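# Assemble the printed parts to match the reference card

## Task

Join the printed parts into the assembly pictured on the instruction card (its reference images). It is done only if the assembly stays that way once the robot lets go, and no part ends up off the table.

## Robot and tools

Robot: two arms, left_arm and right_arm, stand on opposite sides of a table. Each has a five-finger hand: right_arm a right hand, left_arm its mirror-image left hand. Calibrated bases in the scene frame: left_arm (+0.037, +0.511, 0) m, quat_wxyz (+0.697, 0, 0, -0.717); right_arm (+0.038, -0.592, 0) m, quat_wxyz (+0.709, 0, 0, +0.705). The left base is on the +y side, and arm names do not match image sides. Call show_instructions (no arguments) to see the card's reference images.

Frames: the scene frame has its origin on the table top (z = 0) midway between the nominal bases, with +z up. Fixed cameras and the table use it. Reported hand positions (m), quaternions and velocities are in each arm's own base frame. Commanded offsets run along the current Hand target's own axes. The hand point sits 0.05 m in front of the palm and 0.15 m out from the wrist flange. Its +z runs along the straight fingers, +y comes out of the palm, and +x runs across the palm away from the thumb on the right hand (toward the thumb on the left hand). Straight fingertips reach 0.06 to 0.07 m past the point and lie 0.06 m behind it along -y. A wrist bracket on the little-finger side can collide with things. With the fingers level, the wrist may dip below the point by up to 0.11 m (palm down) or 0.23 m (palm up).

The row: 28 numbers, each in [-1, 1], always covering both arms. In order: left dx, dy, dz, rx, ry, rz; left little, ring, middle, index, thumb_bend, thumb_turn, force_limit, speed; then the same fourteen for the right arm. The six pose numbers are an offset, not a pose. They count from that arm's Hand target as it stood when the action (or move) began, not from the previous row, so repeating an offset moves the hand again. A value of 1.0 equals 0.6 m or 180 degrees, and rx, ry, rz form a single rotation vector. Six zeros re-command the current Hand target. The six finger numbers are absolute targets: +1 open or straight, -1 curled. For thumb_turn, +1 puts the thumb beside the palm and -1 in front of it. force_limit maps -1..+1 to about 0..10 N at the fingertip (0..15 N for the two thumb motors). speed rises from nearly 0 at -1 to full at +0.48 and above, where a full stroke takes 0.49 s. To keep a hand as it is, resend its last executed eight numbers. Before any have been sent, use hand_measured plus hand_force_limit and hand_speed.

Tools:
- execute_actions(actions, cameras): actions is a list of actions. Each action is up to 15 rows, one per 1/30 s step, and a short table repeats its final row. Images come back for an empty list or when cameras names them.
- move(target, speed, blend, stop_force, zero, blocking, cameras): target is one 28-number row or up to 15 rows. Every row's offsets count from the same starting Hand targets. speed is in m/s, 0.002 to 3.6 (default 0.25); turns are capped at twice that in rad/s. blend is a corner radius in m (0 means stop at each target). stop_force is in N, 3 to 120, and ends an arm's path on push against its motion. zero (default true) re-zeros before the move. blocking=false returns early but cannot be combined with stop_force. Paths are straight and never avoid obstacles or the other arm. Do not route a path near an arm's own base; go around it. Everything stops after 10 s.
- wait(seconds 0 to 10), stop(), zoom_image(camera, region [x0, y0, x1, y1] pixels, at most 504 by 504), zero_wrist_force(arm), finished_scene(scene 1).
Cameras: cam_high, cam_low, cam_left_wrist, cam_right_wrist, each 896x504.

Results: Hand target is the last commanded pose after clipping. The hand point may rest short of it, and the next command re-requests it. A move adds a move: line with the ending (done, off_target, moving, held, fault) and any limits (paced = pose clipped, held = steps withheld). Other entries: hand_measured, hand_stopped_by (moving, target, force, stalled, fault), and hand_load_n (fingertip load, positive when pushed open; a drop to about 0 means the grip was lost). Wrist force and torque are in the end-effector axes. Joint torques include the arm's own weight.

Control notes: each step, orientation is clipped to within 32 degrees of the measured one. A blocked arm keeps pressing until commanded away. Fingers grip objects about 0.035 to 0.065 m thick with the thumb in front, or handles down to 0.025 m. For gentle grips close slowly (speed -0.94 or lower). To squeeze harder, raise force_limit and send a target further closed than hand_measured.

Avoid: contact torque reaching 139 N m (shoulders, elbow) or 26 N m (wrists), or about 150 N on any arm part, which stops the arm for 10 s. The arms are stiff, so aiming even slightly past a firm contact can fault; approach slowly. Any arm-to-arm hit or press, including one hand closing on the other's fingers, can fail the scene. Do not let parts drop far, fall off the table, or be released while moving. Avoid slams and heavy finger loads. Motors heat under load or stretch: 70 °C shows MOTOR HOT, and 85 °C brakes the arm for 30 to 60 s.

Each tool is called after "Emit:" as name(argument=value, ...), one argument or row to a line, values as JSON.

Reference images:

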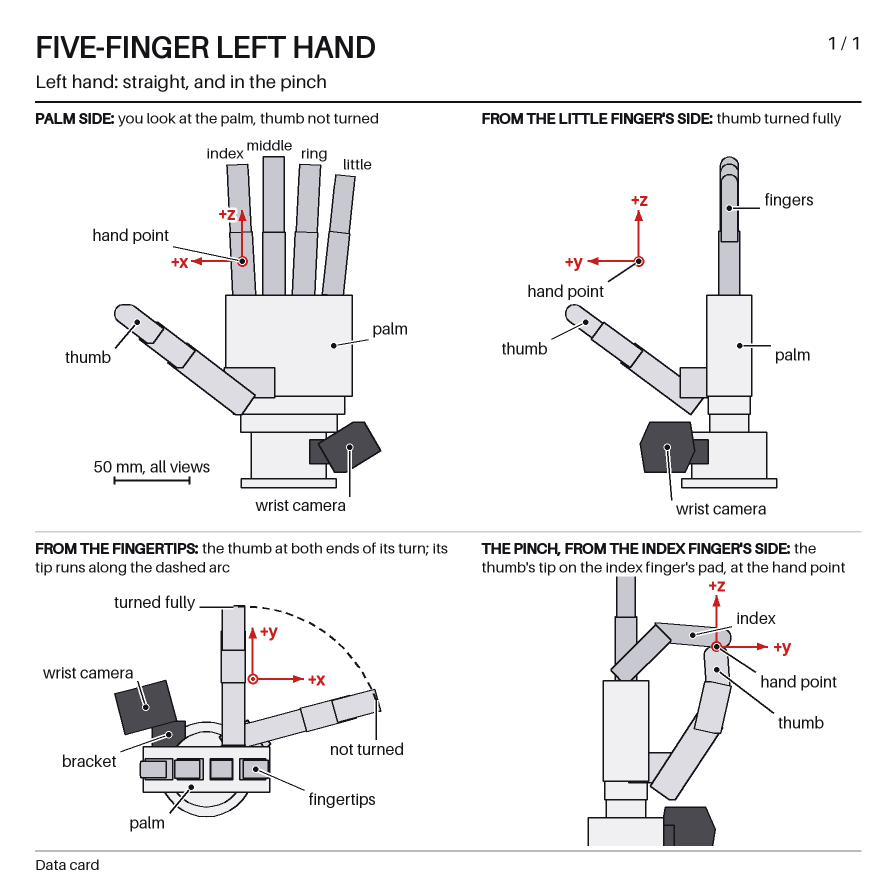

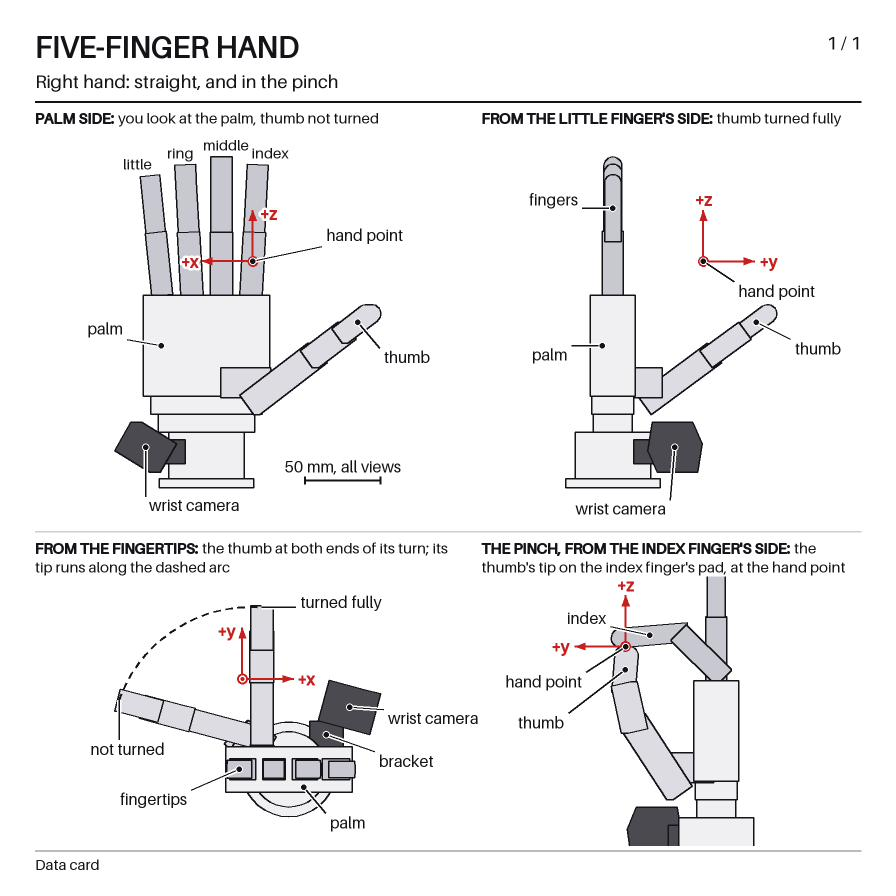

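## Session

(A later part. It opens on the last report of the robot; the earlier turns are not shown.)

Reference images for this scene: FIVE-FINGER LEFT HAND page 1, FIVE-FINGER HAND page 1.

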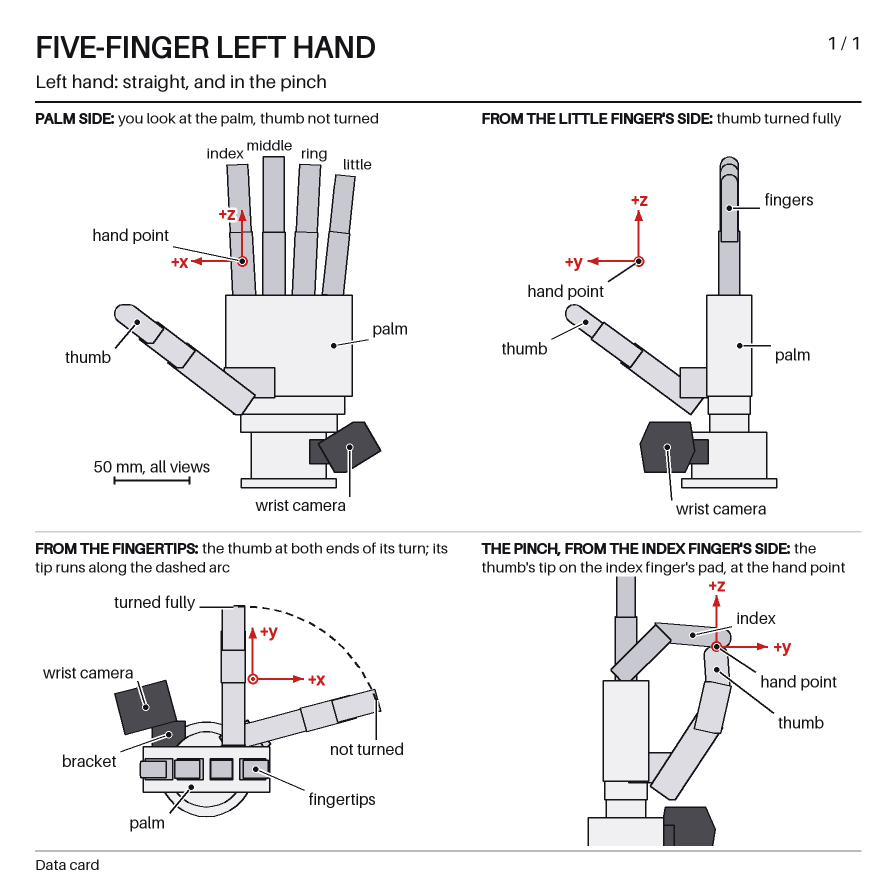

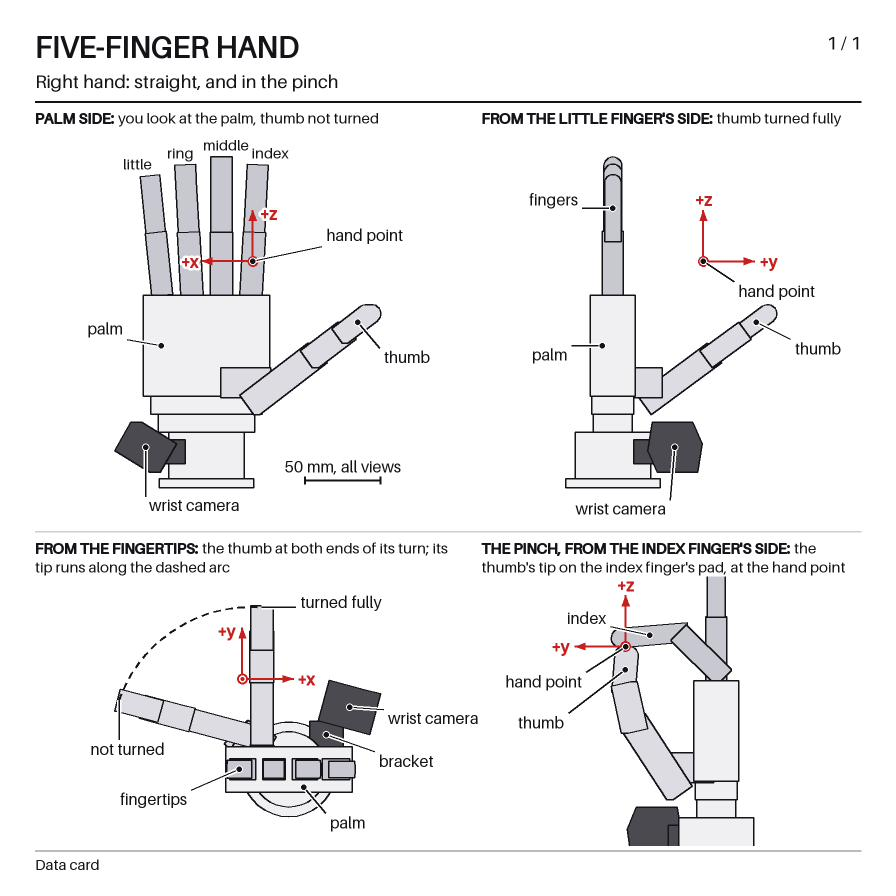

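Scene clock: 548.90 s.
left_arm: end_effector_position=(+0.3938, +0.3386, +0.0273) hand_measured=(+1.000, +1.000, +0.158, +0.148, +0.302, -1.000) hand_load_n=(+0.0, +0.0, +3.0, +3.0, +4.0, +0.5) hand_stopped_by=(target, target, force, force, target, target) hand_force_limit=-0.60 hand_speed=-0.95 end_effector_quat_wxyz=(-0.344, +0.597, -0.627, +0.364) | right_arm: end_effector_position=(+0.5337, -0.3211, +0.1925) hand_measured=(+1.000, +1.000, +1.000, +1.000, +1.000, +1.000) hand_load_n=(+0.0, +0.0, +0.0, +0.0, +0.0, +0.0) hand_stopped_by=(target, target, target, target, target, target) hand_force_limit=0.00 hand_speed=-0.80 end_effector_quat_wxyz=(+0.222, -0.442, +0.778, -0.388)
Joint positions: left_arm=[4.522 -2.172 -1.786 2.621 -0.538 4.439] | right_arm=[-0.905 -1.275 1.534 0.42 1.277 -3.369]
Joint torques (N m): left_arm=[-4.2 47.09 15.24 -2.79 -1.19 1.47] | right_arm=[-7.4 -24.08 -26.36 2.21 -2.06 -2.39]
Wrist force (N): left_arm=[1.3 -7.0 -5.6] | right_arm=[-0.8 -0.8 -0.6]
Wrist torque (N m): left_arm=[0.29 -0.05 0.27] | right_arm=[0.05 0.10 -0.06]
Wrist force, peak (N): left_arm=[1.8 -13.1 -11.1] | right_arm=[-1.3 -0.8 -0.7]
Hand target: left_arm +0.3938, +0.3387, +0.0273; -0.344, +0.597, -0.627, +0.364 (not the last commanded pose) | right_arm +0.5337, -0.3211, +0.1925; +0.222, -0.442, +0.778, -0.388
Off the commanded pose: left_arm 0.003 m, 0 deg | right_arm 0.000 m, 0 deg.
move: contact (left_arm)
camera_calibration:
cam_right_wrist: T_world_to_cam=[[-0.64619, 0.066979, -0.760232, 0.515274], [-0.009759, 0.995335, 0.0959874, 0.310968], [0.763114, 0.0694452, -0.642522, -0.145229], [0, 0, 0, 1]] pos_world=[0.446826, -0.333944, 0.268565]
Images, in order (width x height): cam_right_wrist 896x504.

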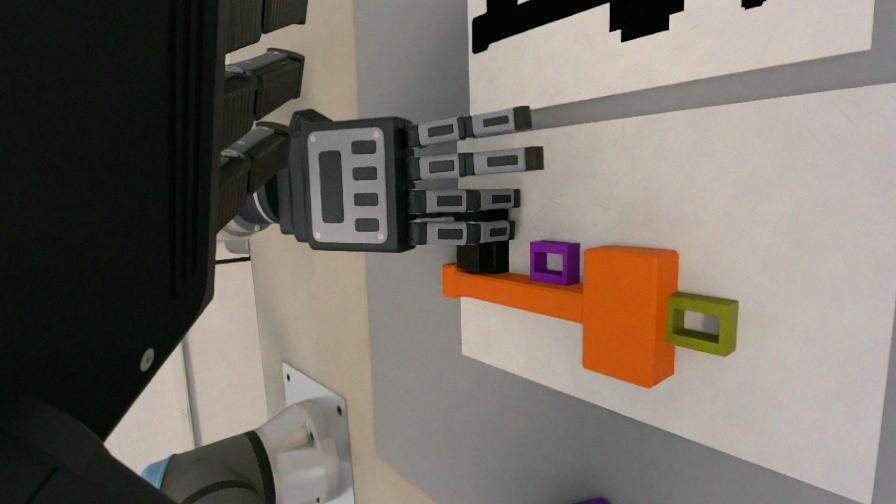

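Emit:
move(
  target=[
    [0,-0.0014,-0.0008,0,0,0,1,1,-0.3,-0.1,0.3,-1,-0.6,-0.95,0,0,0,0,0,0,1,1,1,1,1,1,0,-0.8],
    [0,-0.0014,-0.0008,0,0,0,1,1,0.5,0.5,0.3,-1,-0.6,-0.5,0,0,0,0,0,0,1,1,1,1,1,1,0,-0.8],
    [0,0.0011,-0.0051,0,0,0,1,1,0.5,0.5,0.3,-1,-0.6,-0.5,0,0,0,0,0,0,1,1,1,1,1,1,0,-0.8],
    [0,-0.1,-0.063,0,0,0,1,1,0.5,0.5,0.3,-1,-0.6,-0.5,0,0,0,0,0,0,1,1,1,1,1,1,0,-0.8],
  ],
  speed=[0.02,0.02,0.02,0.1],
  cameras=["all"],
)

Emit:
zoom_image(
  camera="cam_right_wrist",
  region=[420, 200, 600, 300],
)

Emit:
zoom_image(
  camera="cam_left_wrist",
  region=[200, 120, 560, 400],
)

Scene clock: 560.40 s.
left_arm: end_effector_position=(+0.3909, +0.3390, +0.0980) hand_measured=(+1.000, +1.000, +0.500, +0.500, +0.300, -1.000) hand_load_n=(+0.0, -0.5, +0.0, +0.0, +0.0, +0.0) hand_stopped_by=(target, target, target, target, target, target) hand_force_limit=-0.60 hand_speed=-0.50 end_effector_quat_wxyz=(-0.344, +0.597, -0.627, +0.364) | right_arm: end_effector_position=(+0.5337, -0.3211, +0.1925) hand_measured=(+1.000, +1.000, +1.000, +1.000, +1.000, +1.000) hand_load_n=(+0.0, +0.0, +0.0, +0.0, +0.0, +0.0) hand_stopped_by=(target, target, target, target, target, target) hand_force_limit=0.00 hand_speed=-0.80 end_effector_quat_wxyz=(+0.222, -0.442, +0.778, -0.388)
Joint positions: left_arm=[4.529 -2.058 -1.746 2.456 -0.537 4.453] | right_arm=[-0.905 -1.275 1.534 0.42 1.277 -3.369]
Joint torques (N m): left_arm=[6.15 49.15 27.8 -4.01 3.67 2.51] | right_arm=[-7.28 -24.66 -26.25 2.11 -2.09 -2.33]
Wrist force (N): left_arm=[0.2 -0.7 -0.5] | right_arm=[-1.1 -0.7 -0.3]
Wrist torque (N m): left_arm=[0.00 0.01 0.03] | right_arm=[0.05 0.14 -0.08]
Wrist force, peak (N): left_arm=[1.3 -7.2 -5.9] | right_arm=[-1.3 -0.9 -0.5]
Hand target: left_arm +0.3909, +0.3390, +0.0982; -0.344, +0.597, -0.627, +0.364 | right_arm +0.5337, -0.3211, +0.1925; +0.222, -0.442, +0.778, -0.388
Off the commanded pose: left_arm 0.000 m, 0 deg | right_arm 0.000 m, 0 deg.
move: done
camera_calibration:
cam_left_wrist: T_world_to_cam=[[0.513487, -0.277025, 0.81215, -0.178358], [-0.594601, -0.797268, 0.103991, 0.494778], [0.618693, -0.536303, -0.574106, 0.114803], [0, 0, 0, 1]] pos_world=[0.314752, 0.406629, 0.15931]
cam_right_wrist: T_world_to_cam=[[-0.64619, 0.066979, -0.760232, 0.515274], [-0.009759, 0.995335, 0.0959874, 0.310968], [0.763114, 0.0694452, -0.642522, -0.145229], [0, 0, 0, 1]] pos_world=[0.446826, -0.333944, 0.268565]

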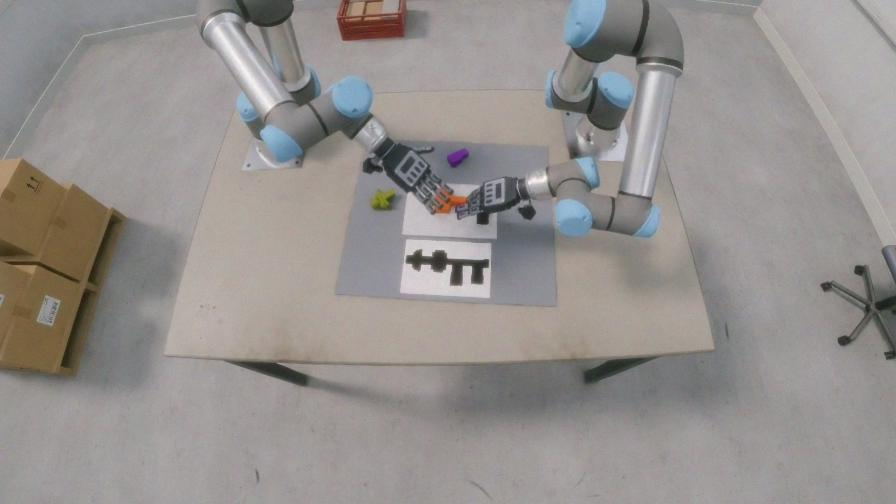

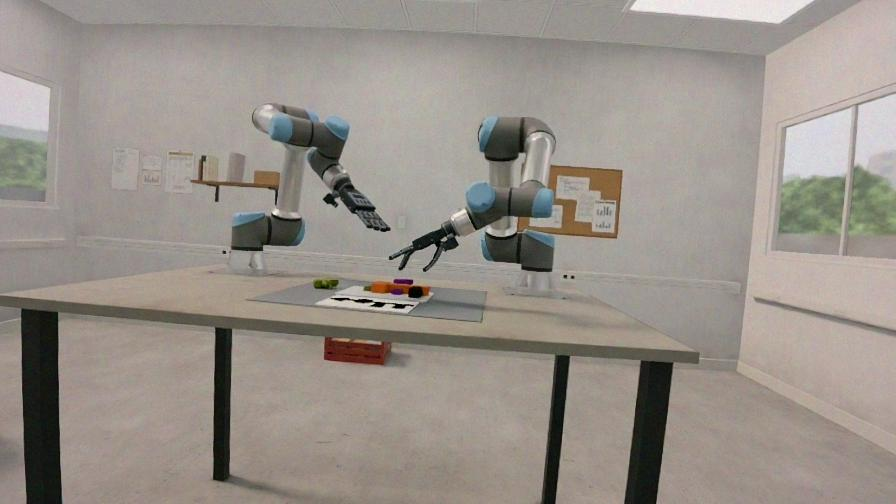

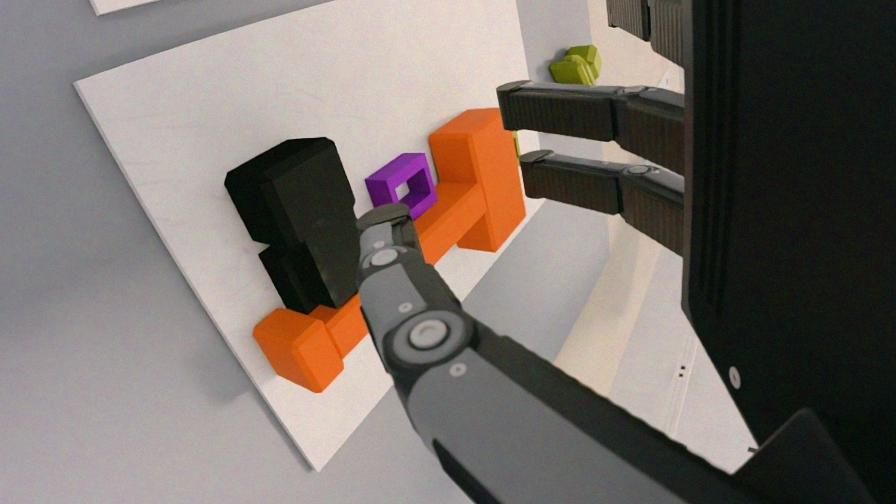

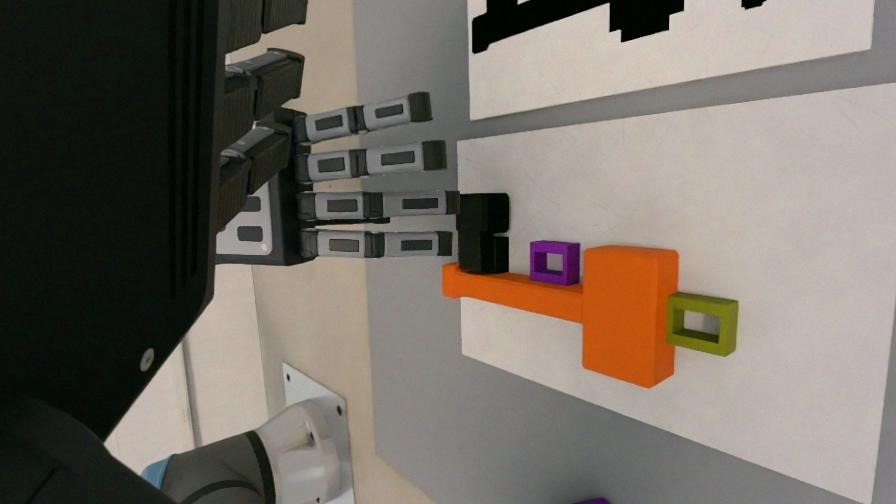

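Scaled by 2.800 from the camera's 896x504 image, which has a finer 1280x720 frame.

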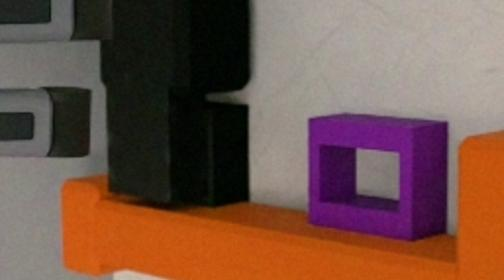

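Scaled by 1.400 from the camera's 896x504 image, which has a finer 1280x720 frame.

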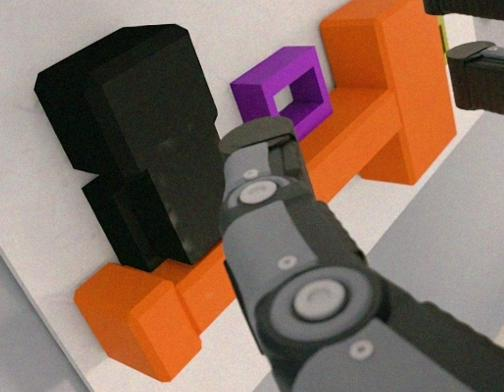

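Emit:
move(
  target=[0.3303,-0.0728,0.1197,0,0.2526,0.1458,1,1,0.5,0.5,0.3,-1,-0.6,-0.5,0.0377,0.2702,-0.102,0.0382,0.1133,0.085,1,1,0.5,0.5,0.3,-1,-0.6,0],
  speed=0.2,
  cameras=["cam_high","cam_left_wrist","cam_right_wrist"],
)

Scene clock: 588.67 s.
left_arm: end_effector_position=(+0.4646, +0.1369, +0.1007) hand_measured=(+1.000, +1.000, +0.500, +0.500, +0.300, -1.000) hand_load_n=(+0.0, +0.0, +0.0, +0.0, +0.0, +0.0) hand_stopped_by=(target, target, target, target, target, target) hand_force_limit=-0.60 hand_speed=-0.50 end_effector_quat_wxyz=(+0.149, -0.257, +0.826, -0.479) | right_arm: end_effector_position=(+0.3964, -0.2658, +0.0997) hand_measured=(+1.000, +1.000, +0.500, +0.500, +0.300, -1.000) hand_load_n=(+0.0, +0.0, +0.0, +0.0, +0.0, +0.0) hand_stopped_by=(target, target, target, target, target, target) hand_force_limit=-0.60 hand_speed=0.00 end_effector_quat_wxyz=(+0.156, -0.246, +0.832, -0.473)
Joint positions: left_arm=[4.093 -2.259 -1.622 1.775 -0.617 5.341] | right_arm=[-0.933 -1.592 2.201 -0.08 1.597 -3.095]
Joint torques (N m): left_arm=[-7.53 27.8 25.09 -4.17 -1.51 2.77] | right_arm=[-7.37 -24.34 -8.91 -1.43 1.77 2.58]
Wrist force (N): left_arm=[0.3 -0.4 -0.5] | right_arm=[-1.0 -0.7 -0.2]
Wrist torque (N m): left_arm=[0.04 -0.01 0.01] | right_arm=[0.03 0.11 -0.16]
Wrist force, peak (N): left_arm=[0.3 -0.8 -0.9] | right_arm=[-1.1 -1.2 -0.2]
Hand target: left_arm +0.4647, +0.1367, +0.1007; +0.149, -0.257, +0.826, -0.479 | right_arm +0.3963, -0.2658, +0.0997; +0.156, -0.246, +0.832, -0.473
Off the commanded pose: left_arm 0.000 m, 0 deg | right_arm 0.000 m, 0 deg.
move: done
camera_calibration:
cam_left_wrist: T_world_to_cam=[[0.0912017, -0.576186, 0.812214, -0.0371931], [-0.994727, -0.0142981, 0.101553, 0.456179], [-0.0469, -0.817194, -0.574452, 0.310092], [0, 0, 0, 1]] pos_world=[0.471709, 0.238497, 0.162015]
cam_right_wrist: T_world_to_cam=[[-0.486133, 0.273795, -0.829886, 0.350783], [0.413454, 0.908701, 0.0576034, 0.0764891], [0.76989, -0.315117, -0.554952, -0.217607], [0, 0, 0, 1]] pos_world=[0.306436, -0.23412, 0.165943]
Images, in order (width x height): cam_high 896x504, cam_left_wrist 896x504, cam_right_wrist 896x504.

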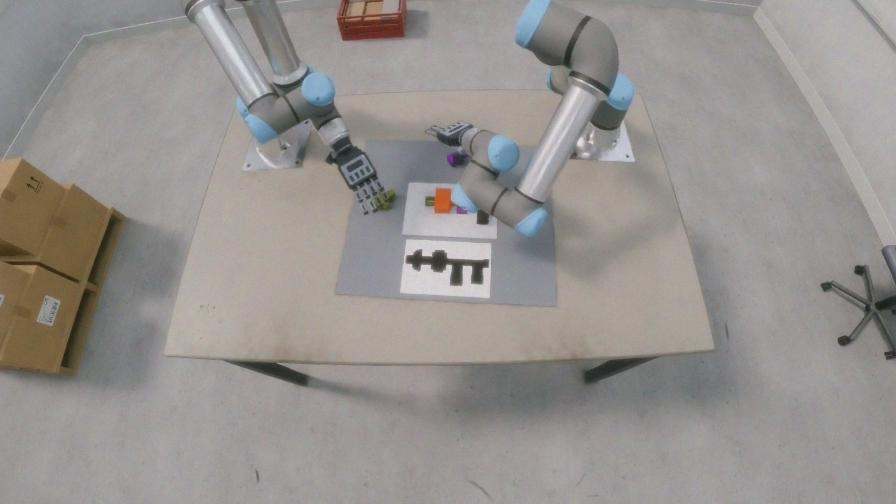

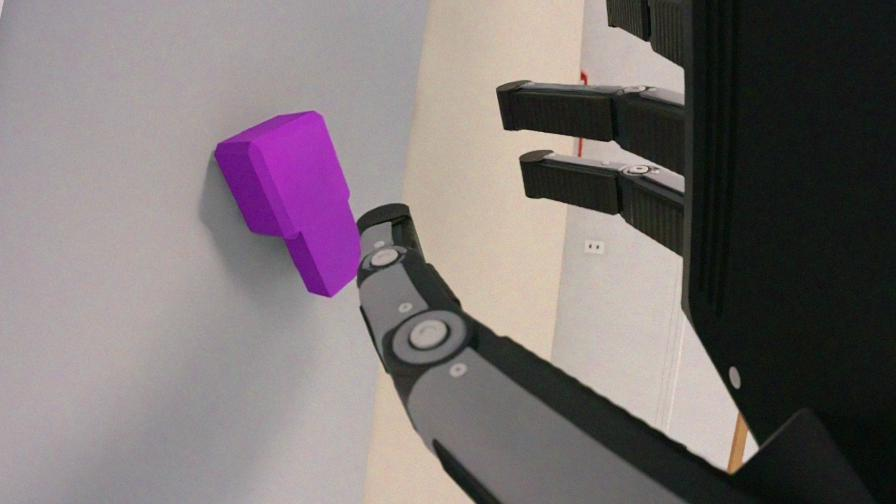

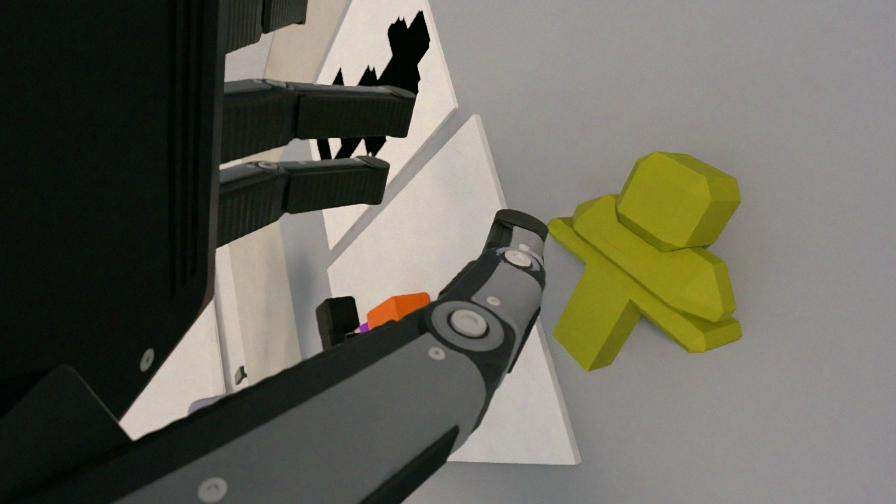

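Emit:
zoom_image(
  camera="cam_left_wrist",
  region=[190, 90, 400, 310],
)

Emit:
zoom_image(
  camera="cam_right_wrist",
  region=[530, 130, 770, 390],
)

Scaled by 2.291 from the camera's 896x504 image, which has a finer 1280x720 frame.

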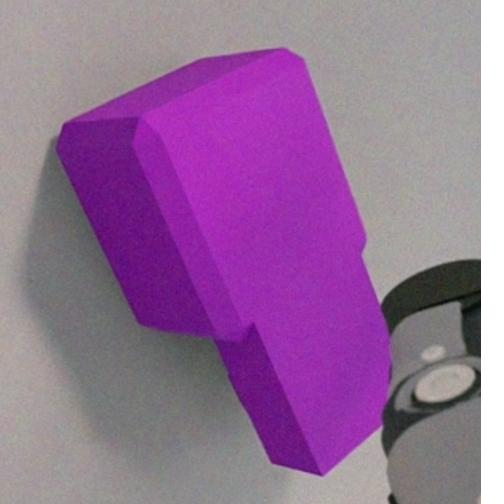

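Scaled by 1.938 from the camera's 896x504 image, which has a finer 1280x720 frame.

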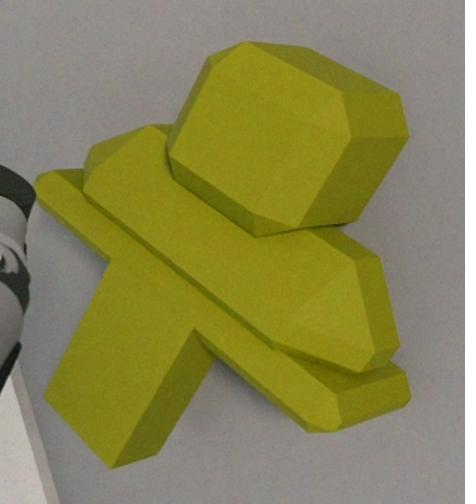

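Emit:
move(
  target=[-0.011,0.0713,0.0457,0,0.0096,0.0056,1,1,0.5,0.5,0.3,-1,-0.6,-0.5,-0.075,0.056,0.0355,0,0.0053,0.0031,1,1,0.5,0.5,0.3,-1,-0.6,0],
  speed=0.12,
  cameras=["cam_left_wrist","cam_right_wrist"],
)

Scene clock: 668.67 s.
left_arm: end_effector_position=(+0.4715, +0.1384, +0.0500) hand_measured=(+1.000, +1.000, +0.500, +0.500, +0.300, -1.000) hand_load_n=(+0.0, +0.0, +0.0, +0.0, +0.0, +0.0) hand_stopped_by=(target, target, target, target, target, target) hand_force_limit=-0.60 hand_speed=-0.50 end_effector_quat_wxyz=(+0.141, -0.243, +0.831, -0.481) | right_arm: end_effector_position=(+0.4353, -0.2413, +0.0612) hand_measured=(+1.000, +1.000, +0.500, +0.500, +0.300, -1.000) hand_load_n=(+0.0, +0.0, +0.0, -0.5, +0.0, +0.0) hand_stopped_by=(target, target, target, target, target, target) hand_force_limit=-0.60 hand_speed=0.00 end_effector_quat_wxyz=(+0.152, -0.238, +0.834, -0.474)
Joint positions: left_arm=[4.076 -2.366 -1.593 1.83 -0.627 5.369] | right_arm=[-0.757 -1.45 2.175 -0.185 1.765 -2.995]
Joint torques (N m): left_arm=[-6.64 30.35 24.24 -0.86 -1.49 2.56] | right_arm=[5.38 -13.62 -22.52 -1.56 1.98 2.72]
Wrist force (N): left_arm=[0.1 -0.3 -0.8] | right_arm=[-0.9 -0.4 -0.3]
Wrist torque (N m): left_arm=[0.08 -0.01 -0.02] | right_arm=[0.08 0.10 -0.15]
Wrist force, peak (N): left_arm=[0.5 -0.8 -0.7] | right_arm=[-1.1 -1.0 -0.6]
Hand target: left_arm +0.4715, +0.1384, +0.0499; +0.141, -0.243, +0.831, -0.481 | right_arm +0.4354, -0.2413, +0.0611; +0.152, -0.238, +0.834, -0.474
Off the commanded pose: left_arm 0.000 m, 0 deg | right_arm 0.000 m, 0 deg.
move: done
camera_calibration:
cam_left_wrist: T_world_to_cam=[[0.0705755, -0.579134, 0.812172, 0.014319], [-0.994631, 0.020917, 0.101346, 0.463259], [-0.0756811, -0.814964, -0.574548, 0.295876], [0, 0, 0, 1]] pos_world=[0.482153, 0.239731, 0.111416]
cam_right_wrist: T_world_to_cam=[[-0.480859, 0.283562, -0.829679, 0.331051], [0.431071, 0.900457, 0.0579148, 0.0306746], [0.763513, -0.329802, -0.555229, -0.261962], [0, 0, 0, 1]] pos_world=[0.345977, -0.20789, 0.127441]
Images, in order (width x height): cam_left_wrist 896x504, cam_right_wrist 896x504.

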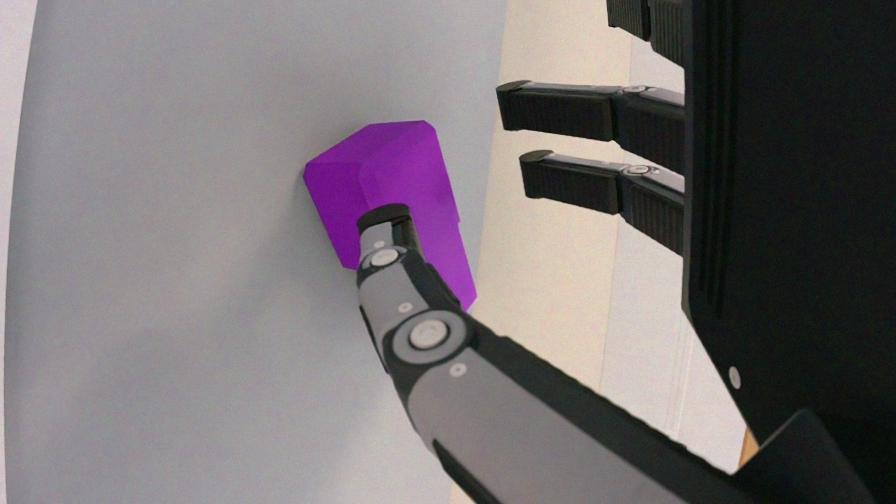

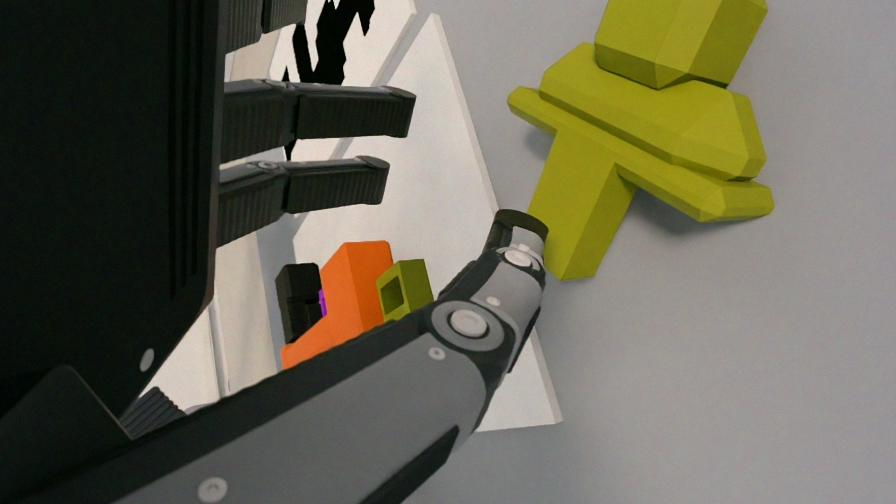

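Emit:
zoom_image(
  camera="cam_right_wrist",
  region=[480, 90, 700, 300],
)

Emit:
zoom_image(
  camera="cam_left_wrist",
  region=[290, 100, 500, 320],
)

Scaled by 2.291 from the camera's 896x504 image, which has a finer 1280x720 frame.

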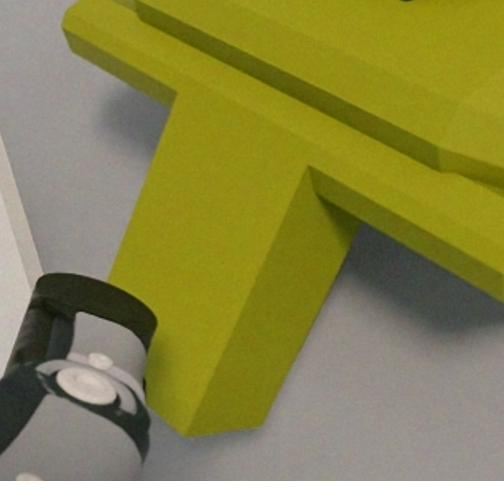

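Scaled by 2.291 from the camera's 896x504 image, which has a finer 1280x720 frame.

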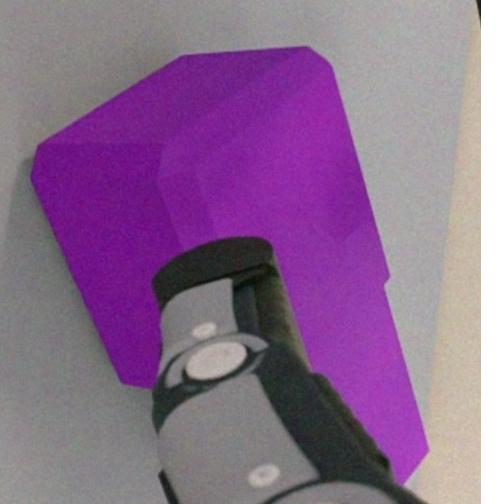

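Emit:
move(
  target=[
    [0,0.0025,-0.0043,0,0,0,1,1,0.5,0.5,0.3,-1,-0.6,-0.5,0.0042,0.0033,-0.0058,0,0,0,1,1,0.5,0.5,0.3,-1,-0.6,0],
    [0,0.0378,0.0162,0,0,0,1,1,0.5,0.5,0.3,-1,-0.6,-0.5,0.0042,0.047,0.0193,0,0,0,1,1,0.5,0.5,0.3,-1,-0.6,0],
  ],
  speed=0.05,
  stop_force=5,
  cameras=["cam_left_wrist","cam_right_wrist"],
)

Scene clock: 721.00 s.
left_arm: end_effector_position=(+0.4700, +0.1408, +0.0254) hand_measured=(+1.000, +1.000, +0.500, +0.500, +0.300, -1.000) hand_load_n=(+0.0, +0.0, +0.0, +0.0, +0.0, +0.0) hand_stopped_by=(target, target, target, target, target, target) hand_force_limit=-0.60 hand_speed=-0.50 end_effector_quat_wxyz=(+0.141, -0.243, +0.831, -0.481) | right_arm: end_effector_position=(+0.4316, -0.2386, +0.0309) hand_measured=(+1.000, +1.000, +0.500, +0.500, +0.300, -1.000) hand_load_n=(+0.0, +0.0, +0.0, +0.0, +0.0, +0.0) hand_stopped_by=(target, target, target, target, target, target) hand_force_limit=-0.60 hand_speed=0.00 end_effector_quat_wxyz=(+0.152, -0.238, +0.834, -0.474)
Joint positions: left_arm=[4.082 -2.41 -1.593 1.868 -0.63 5.377] | right_arm=[-0.759 -1.398 2.22 -0.282 1.764 -2.996]
Joint torques (N m): left_arm=[-5.2 30.52 23.55 -0.99 3.17 -2.41] | right_arm=[6.37 -13.56 -5.15 -1.35 1.9 2.65]
Wrist force (N): left_arm=[0.3 -0.5 -0.3] | right_arm=[-0.7 -0.7 -0.4]
Wrist torque (N m): left_arm=[0.02 -0.01 0.03] | right_arm=[0.05 0.07 -0.15]
Wrist force, peak (N): left_arm=[0.3 -0.7 -0.7] | right_arm=[-1.3 -0.9 -0.5]
Hand target: left_arm +0.4700, +0.1408, +0.0254; +0.141, -0.243, +0.831, -0.481 | right_arm +0.4316, -0.2386, +0.0309; +0.152, -0.238, +0.834, -0.474
Off the commanded pose: left_arm 0.000 m, 0 deg | right_arm 0.000 m, 0 deg.
move: done
camera_calibration:
cam_left_wrist: T_world_to_cam=[[0.0705171, -0.579139, 0.812174, 0.0358231], [-0.994628, 0.0210313, 0.101356, 0.46418], [-0.07578, -0.814958, -0.574544, 0.28363], [0, 0, 0, 1]] pos_world=[0.480654, 0.242131, 0.0868161]
cam_right_wrist: T_world_to_cam=[[-0.480889, 0.283537, -0.82967, 0.303371], [0.431156, 0.900423, 0.0578118, 0.0315672], [0.763446, -0.329916, -0.555252, -0.275068], [0, 0, 0, 1]] pos_world=[0.342277, -0.20519, 0.0971408]
Images, in order (width x height): cam_left_wrist 896x504, cam_right_wrist 896x504.

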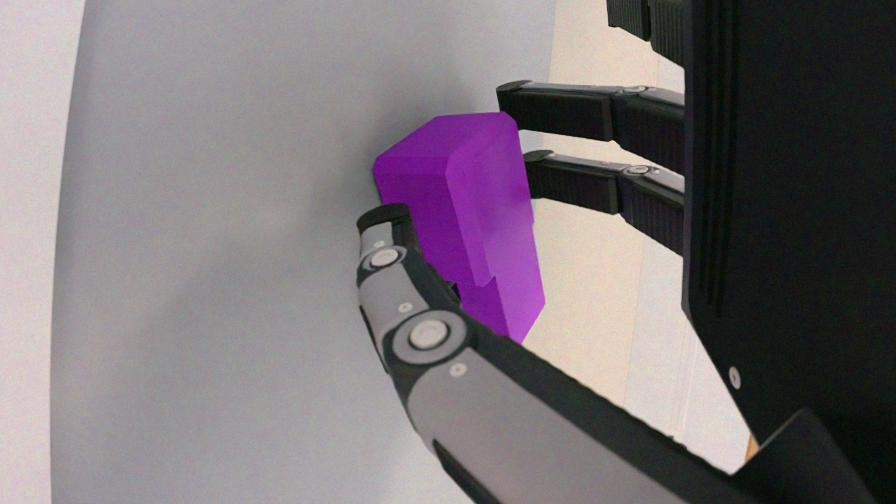

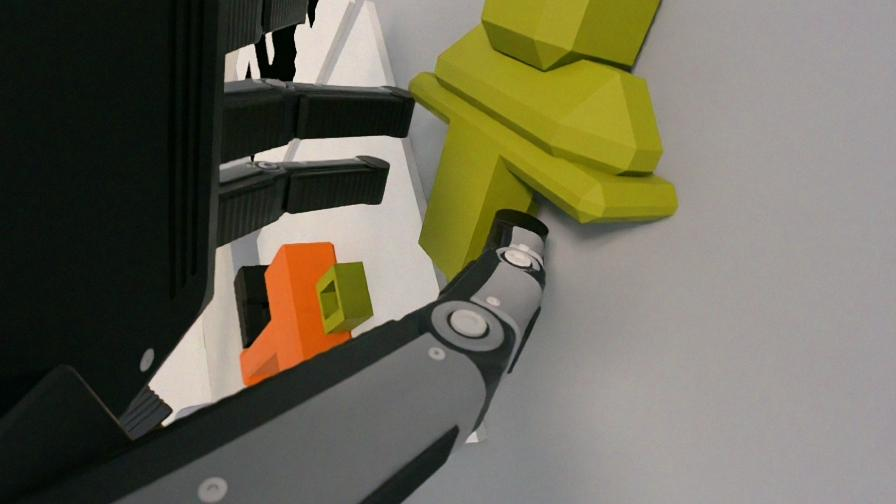

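Emit:
zoom_image(
  camera="cam_right_wrist",
  region=[340, 50, 580, 290],
)

Scaled by 2.100 from the camera's 896x504 image, which has a finer 1280x720 frame.

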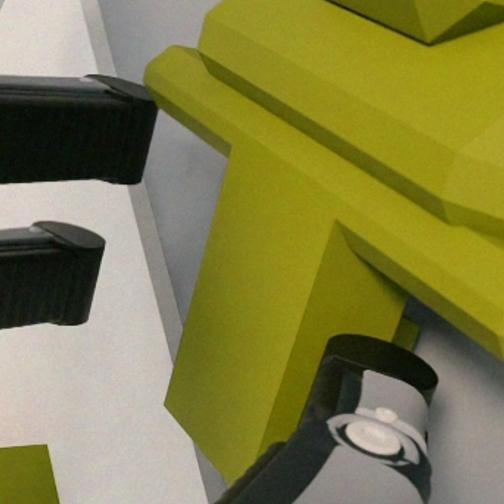

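Emit:
move(
  target=[0,0,0,0,0,0,1,1,0.3,0.3,0.3,-1,-0.6,-0.5,-0.0025,0,0,0,0,0,1,1,0.3,0.3,0.3,-1,-0.8,-0.6],
  speed=0.03,
  cameras=["cam_left_wrist","cam_right_wrist"],
)

Emit:
zoom_image(
  camera="cam_right_wrist",
  region=[340, 50, 580, 290],
)

Scene clock: 741.93 s.
left_arm: end_effector_position=(+0.4700, +0.1408, +0.0254) hand_measured=(+1.000, +1.000, +0.300, +0.300, +0.300, -1.000) hand_load_n=(+0.0, +0.0, +0.0, +0.0, +0.0, +0.0) hand_stopped_by=(target, target, target, target, target, target) hand_force_limit=-0.60 hand_speed=-0.50 end_effector_quat_wxyz=(+0.141, -0.243, +0.831, -0.481) | right_arm: end_effector_position=(+0.4328, -0.2378, +0.0309) hand_measured=(+1.000, +1.000, +0.300, +0.300, +0.300, -1.000) hand_load_n=(+0.0, +0.0, +0.0, +0.0, +0.0, +0.0) hand_stopped_by=(target, target, target, target, target, target) hand_force_limit=-0.80 hand_speed=-0.60 end_effector_quat_wxyz=(+0.152, -0.238, +0.834, -0.474)
Joint positions: left_arm=[4.082 -2.41 -1.593 1.868 -0.63 5.377] | right_arm=[-0.754 -1.396 2.218 -0.281 1.768 -2.993]
Joint torques (N m): left_arm=[-5.11 30.81 22.71 -1.83 3.54 -2.43] | right_arm=[5.6 -14.29 -21.48 1.94 2.03 2.51]
Wrist force (N): left_arm=[0.2 -0.5 -0.4] | right_arm=[-0.9 -0.7 -0.3]
Wrist torque (N m): left_arm=[0.04 -0.01 0.02] | right_arm=[0.06 0.10 -0.15]
Wrist force, peak (N): left_arm=[0.6 -0.6 -0.8] | right_arm=[-0.9 -0.7 -1.0]
Hand target: left_arm +0.4700, +0.1408, +0.0254; +0.141, -0.243, +0.831, -0.481 | right_arm +0.4329, -0.2378, +0.0309; +0.152, -0.238, +0.834, -0.474
Off the commanded pose: left_arm 0.000 m, 0 deg | right_arm 0.000 m, 0 deg.
move: done
camera_calibration:
cam_left_wrist: T_world_to_cam=[[0.0705171, -0.579139, 0.812174, 0.0358231], [-0.994628, 0.0210313, 0.101356, 0.46418], [-0.07578, -0.814958, -0.574544, 0.28363], [0, 0, 0, 1]] pos_world=[0.480654, 0.242131, 0.0868161]
cam_right_wrist: T_world_to_cam=[[-0.480889, 0.283537, -0.82967, 0.303832], [0.431156, 0.900423, 0.0578118, 0.0304138], [0.763446, -0.329916, -0.555252, -0.275698], [0, 0, 0, 1]] pos_world=[0.343477, -0.20449, 0.0972408]
Images, in order (width x height): cam_left_wrist 896x504, cam_right_wrist 896x504.

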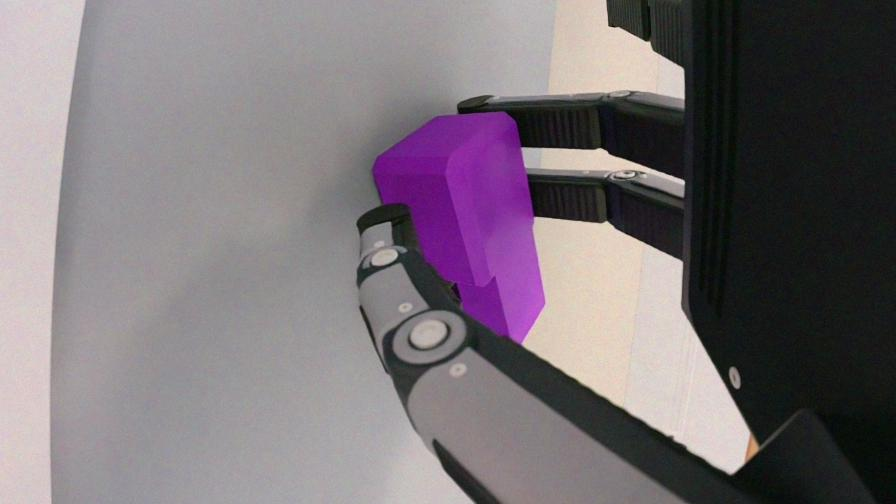

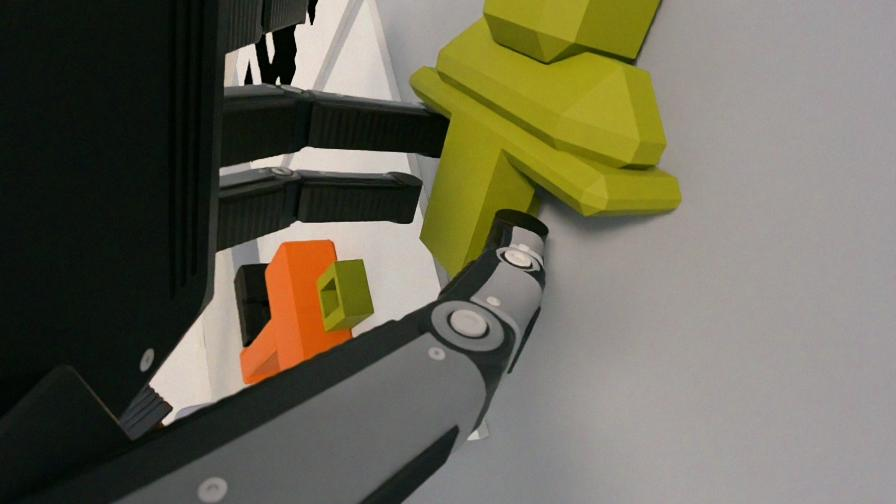

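Scaled by 2.100 from the camera's 896x504 image, which has a finer 1280x720 frame.

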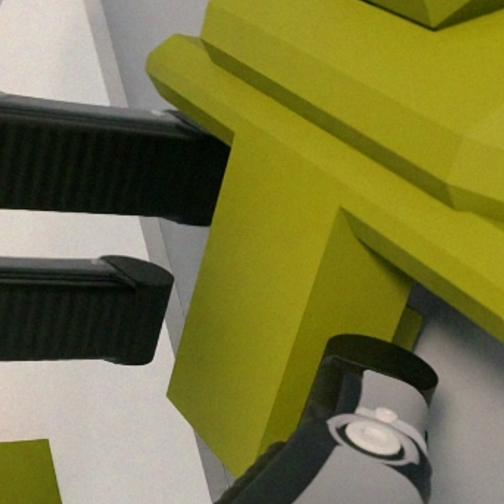

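Emit:
move(
  target=[0,0,0,0,0,0,1,1,-0.15,-0.15,0.3,-1,-0.4,-0.9,0,0,0,0,0,0,1,1,-0.4,-0.4,0.3,-1,-0.4,-0.9],
  cameras=["cam_left_wrist","cam_right_wrist"],
)

Emit:
zoom_image(
  camera="cam_right_wrist",
  region=[340, 50, 580, 290],
)

Scene clock: 750.30 s.
left_arm: end_effector_position=(+0.4700, +0.1408, +0.0254) hand_measured=(+1.000, +1.000, +0.162, +0.154, +0.300, -1.000) hand_load_n=(+0.0, +0.0, +2.0, +4.5, +3.0, -1.0) hand_stopped_by=(target, target, force, force, target, target) hand_force_limit=-0.40 hand_speed=-0.90 end_effector_quat_wxyz=(+0.141, -0.243, +0.831, -0.481) | right_arm: end_effector_position=(+0.4329, -0.2378, +0.0309) hand_measured=(+1.000, +1.000, -0.024, -0.042, +0.302, -1.000) hand_load_n=(+0.0, +0.0, +4.0, +3.0, +3.5, -0.5) hand_stopped_by=(target, target, force, force, target, target) hand_force_limit=-0.40 hand_speed=-0.90 end_effector_quat_wxyz=(+0.152, -0.238, +0.834, -0.474)
Joint positions: left_arm=[4.082 -2.41 -1.593 1.868 -0.63 5.377] | right_arm=[-0.754 -1.396 2.217 -0.281 1.768 -2.993]
Joint torques (N m): left_arm=[-5.69 30.76 16.98 -1.55 3.1 -2.25] | right_arm=[5.38 -14.12 -21.29 1.44 1.92 2.51]
Wrist force (N): left_arm=[0.5 -2.0 -1.4] | right_arm=[-0.9 -1.3 -0.8]
Wrist torque (N m): left_arm=[0.03 -0.01 0.04] | right_arm=[0.00 0.10 -0.16]
Wrist force, peak (N): left_arm=[1.0 -2.5 -1.7] | right_arm=[-1.5 -1.3 -0.7]
Hand target: left_arm +0.4700, +0.1408, +0.0254; +0.141, -0.243, +0.831, -0.481 | right_arm +0.4329, -0.2378, +0.0309; +0.152, -0.238, +0.834, -0.474
Off the commanded pose: left_arm 0.000 m, 0 deg | right_arm 0.000 m, 0 deg.
move: done
camera_calibration:
cam_left_wrist: T_world_to_cam=[[0.0705212, -0.579092, 0.812206, 0.0358072], [-0.994628, 0.0210301, 0.101354, 0.46418], [-0.0757743, -0.814991, -0.574498, 0.283631], [0, 0, 0, 1]] pos_world=[0.480654, 0.242131, 0.0868159]
cam_right_wrist: T_world_to_cam=[[-0.480889, 0.283537, -0.82967, 0.303852], [0.431156, 0.900423, 0.0578118, 0.0302806], [0.763446, -0.329916, -0.555252, -0.275741], [0, 0, 0, 1]] pos_world=[0.343577, -0.20439, 0.0972408]
Images, in order (width x height): cam_left_wrist 896x504, cam_right_wrist 896x504.

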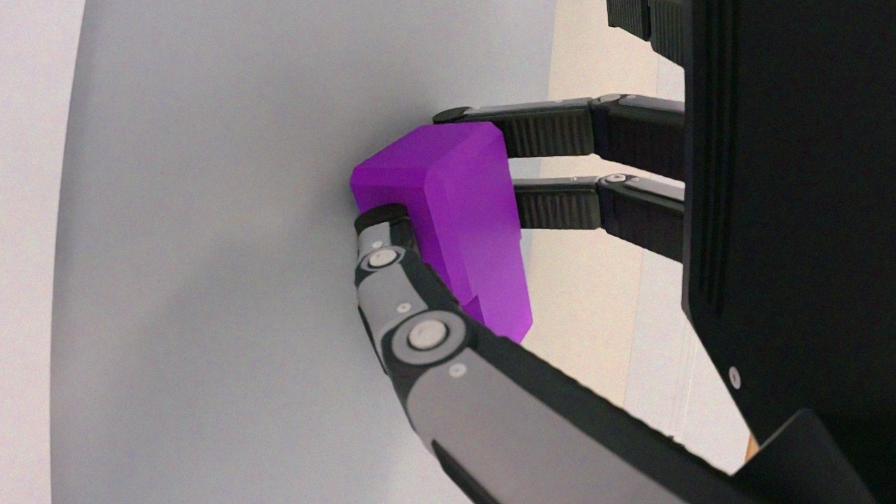

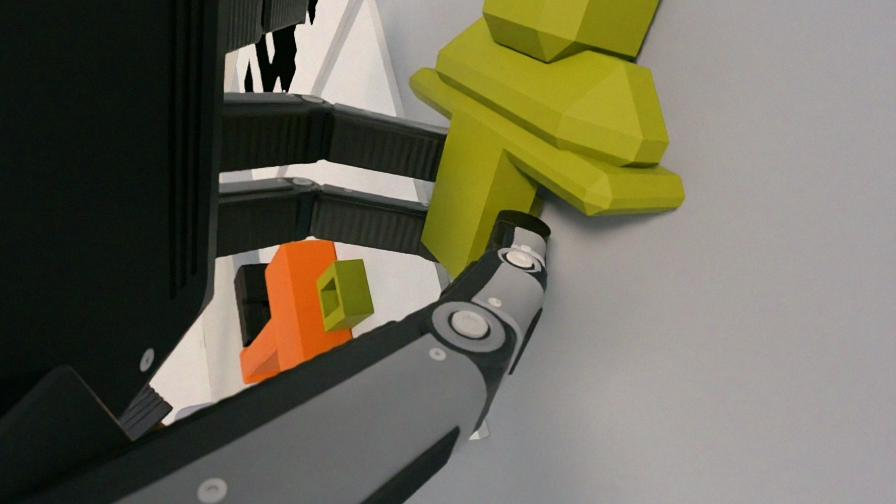

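Scaled by 2.100 from the camera's 896x504 image, which has a finer 1280x720 frame.

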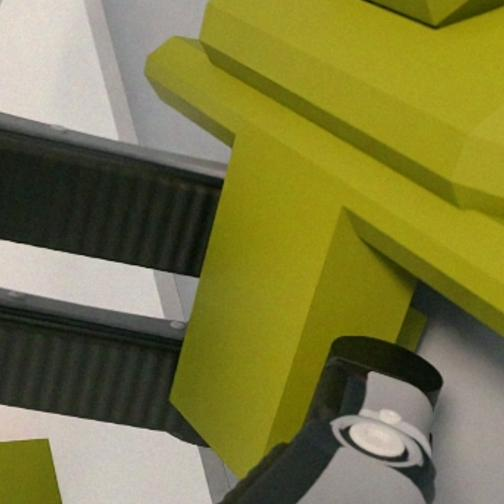

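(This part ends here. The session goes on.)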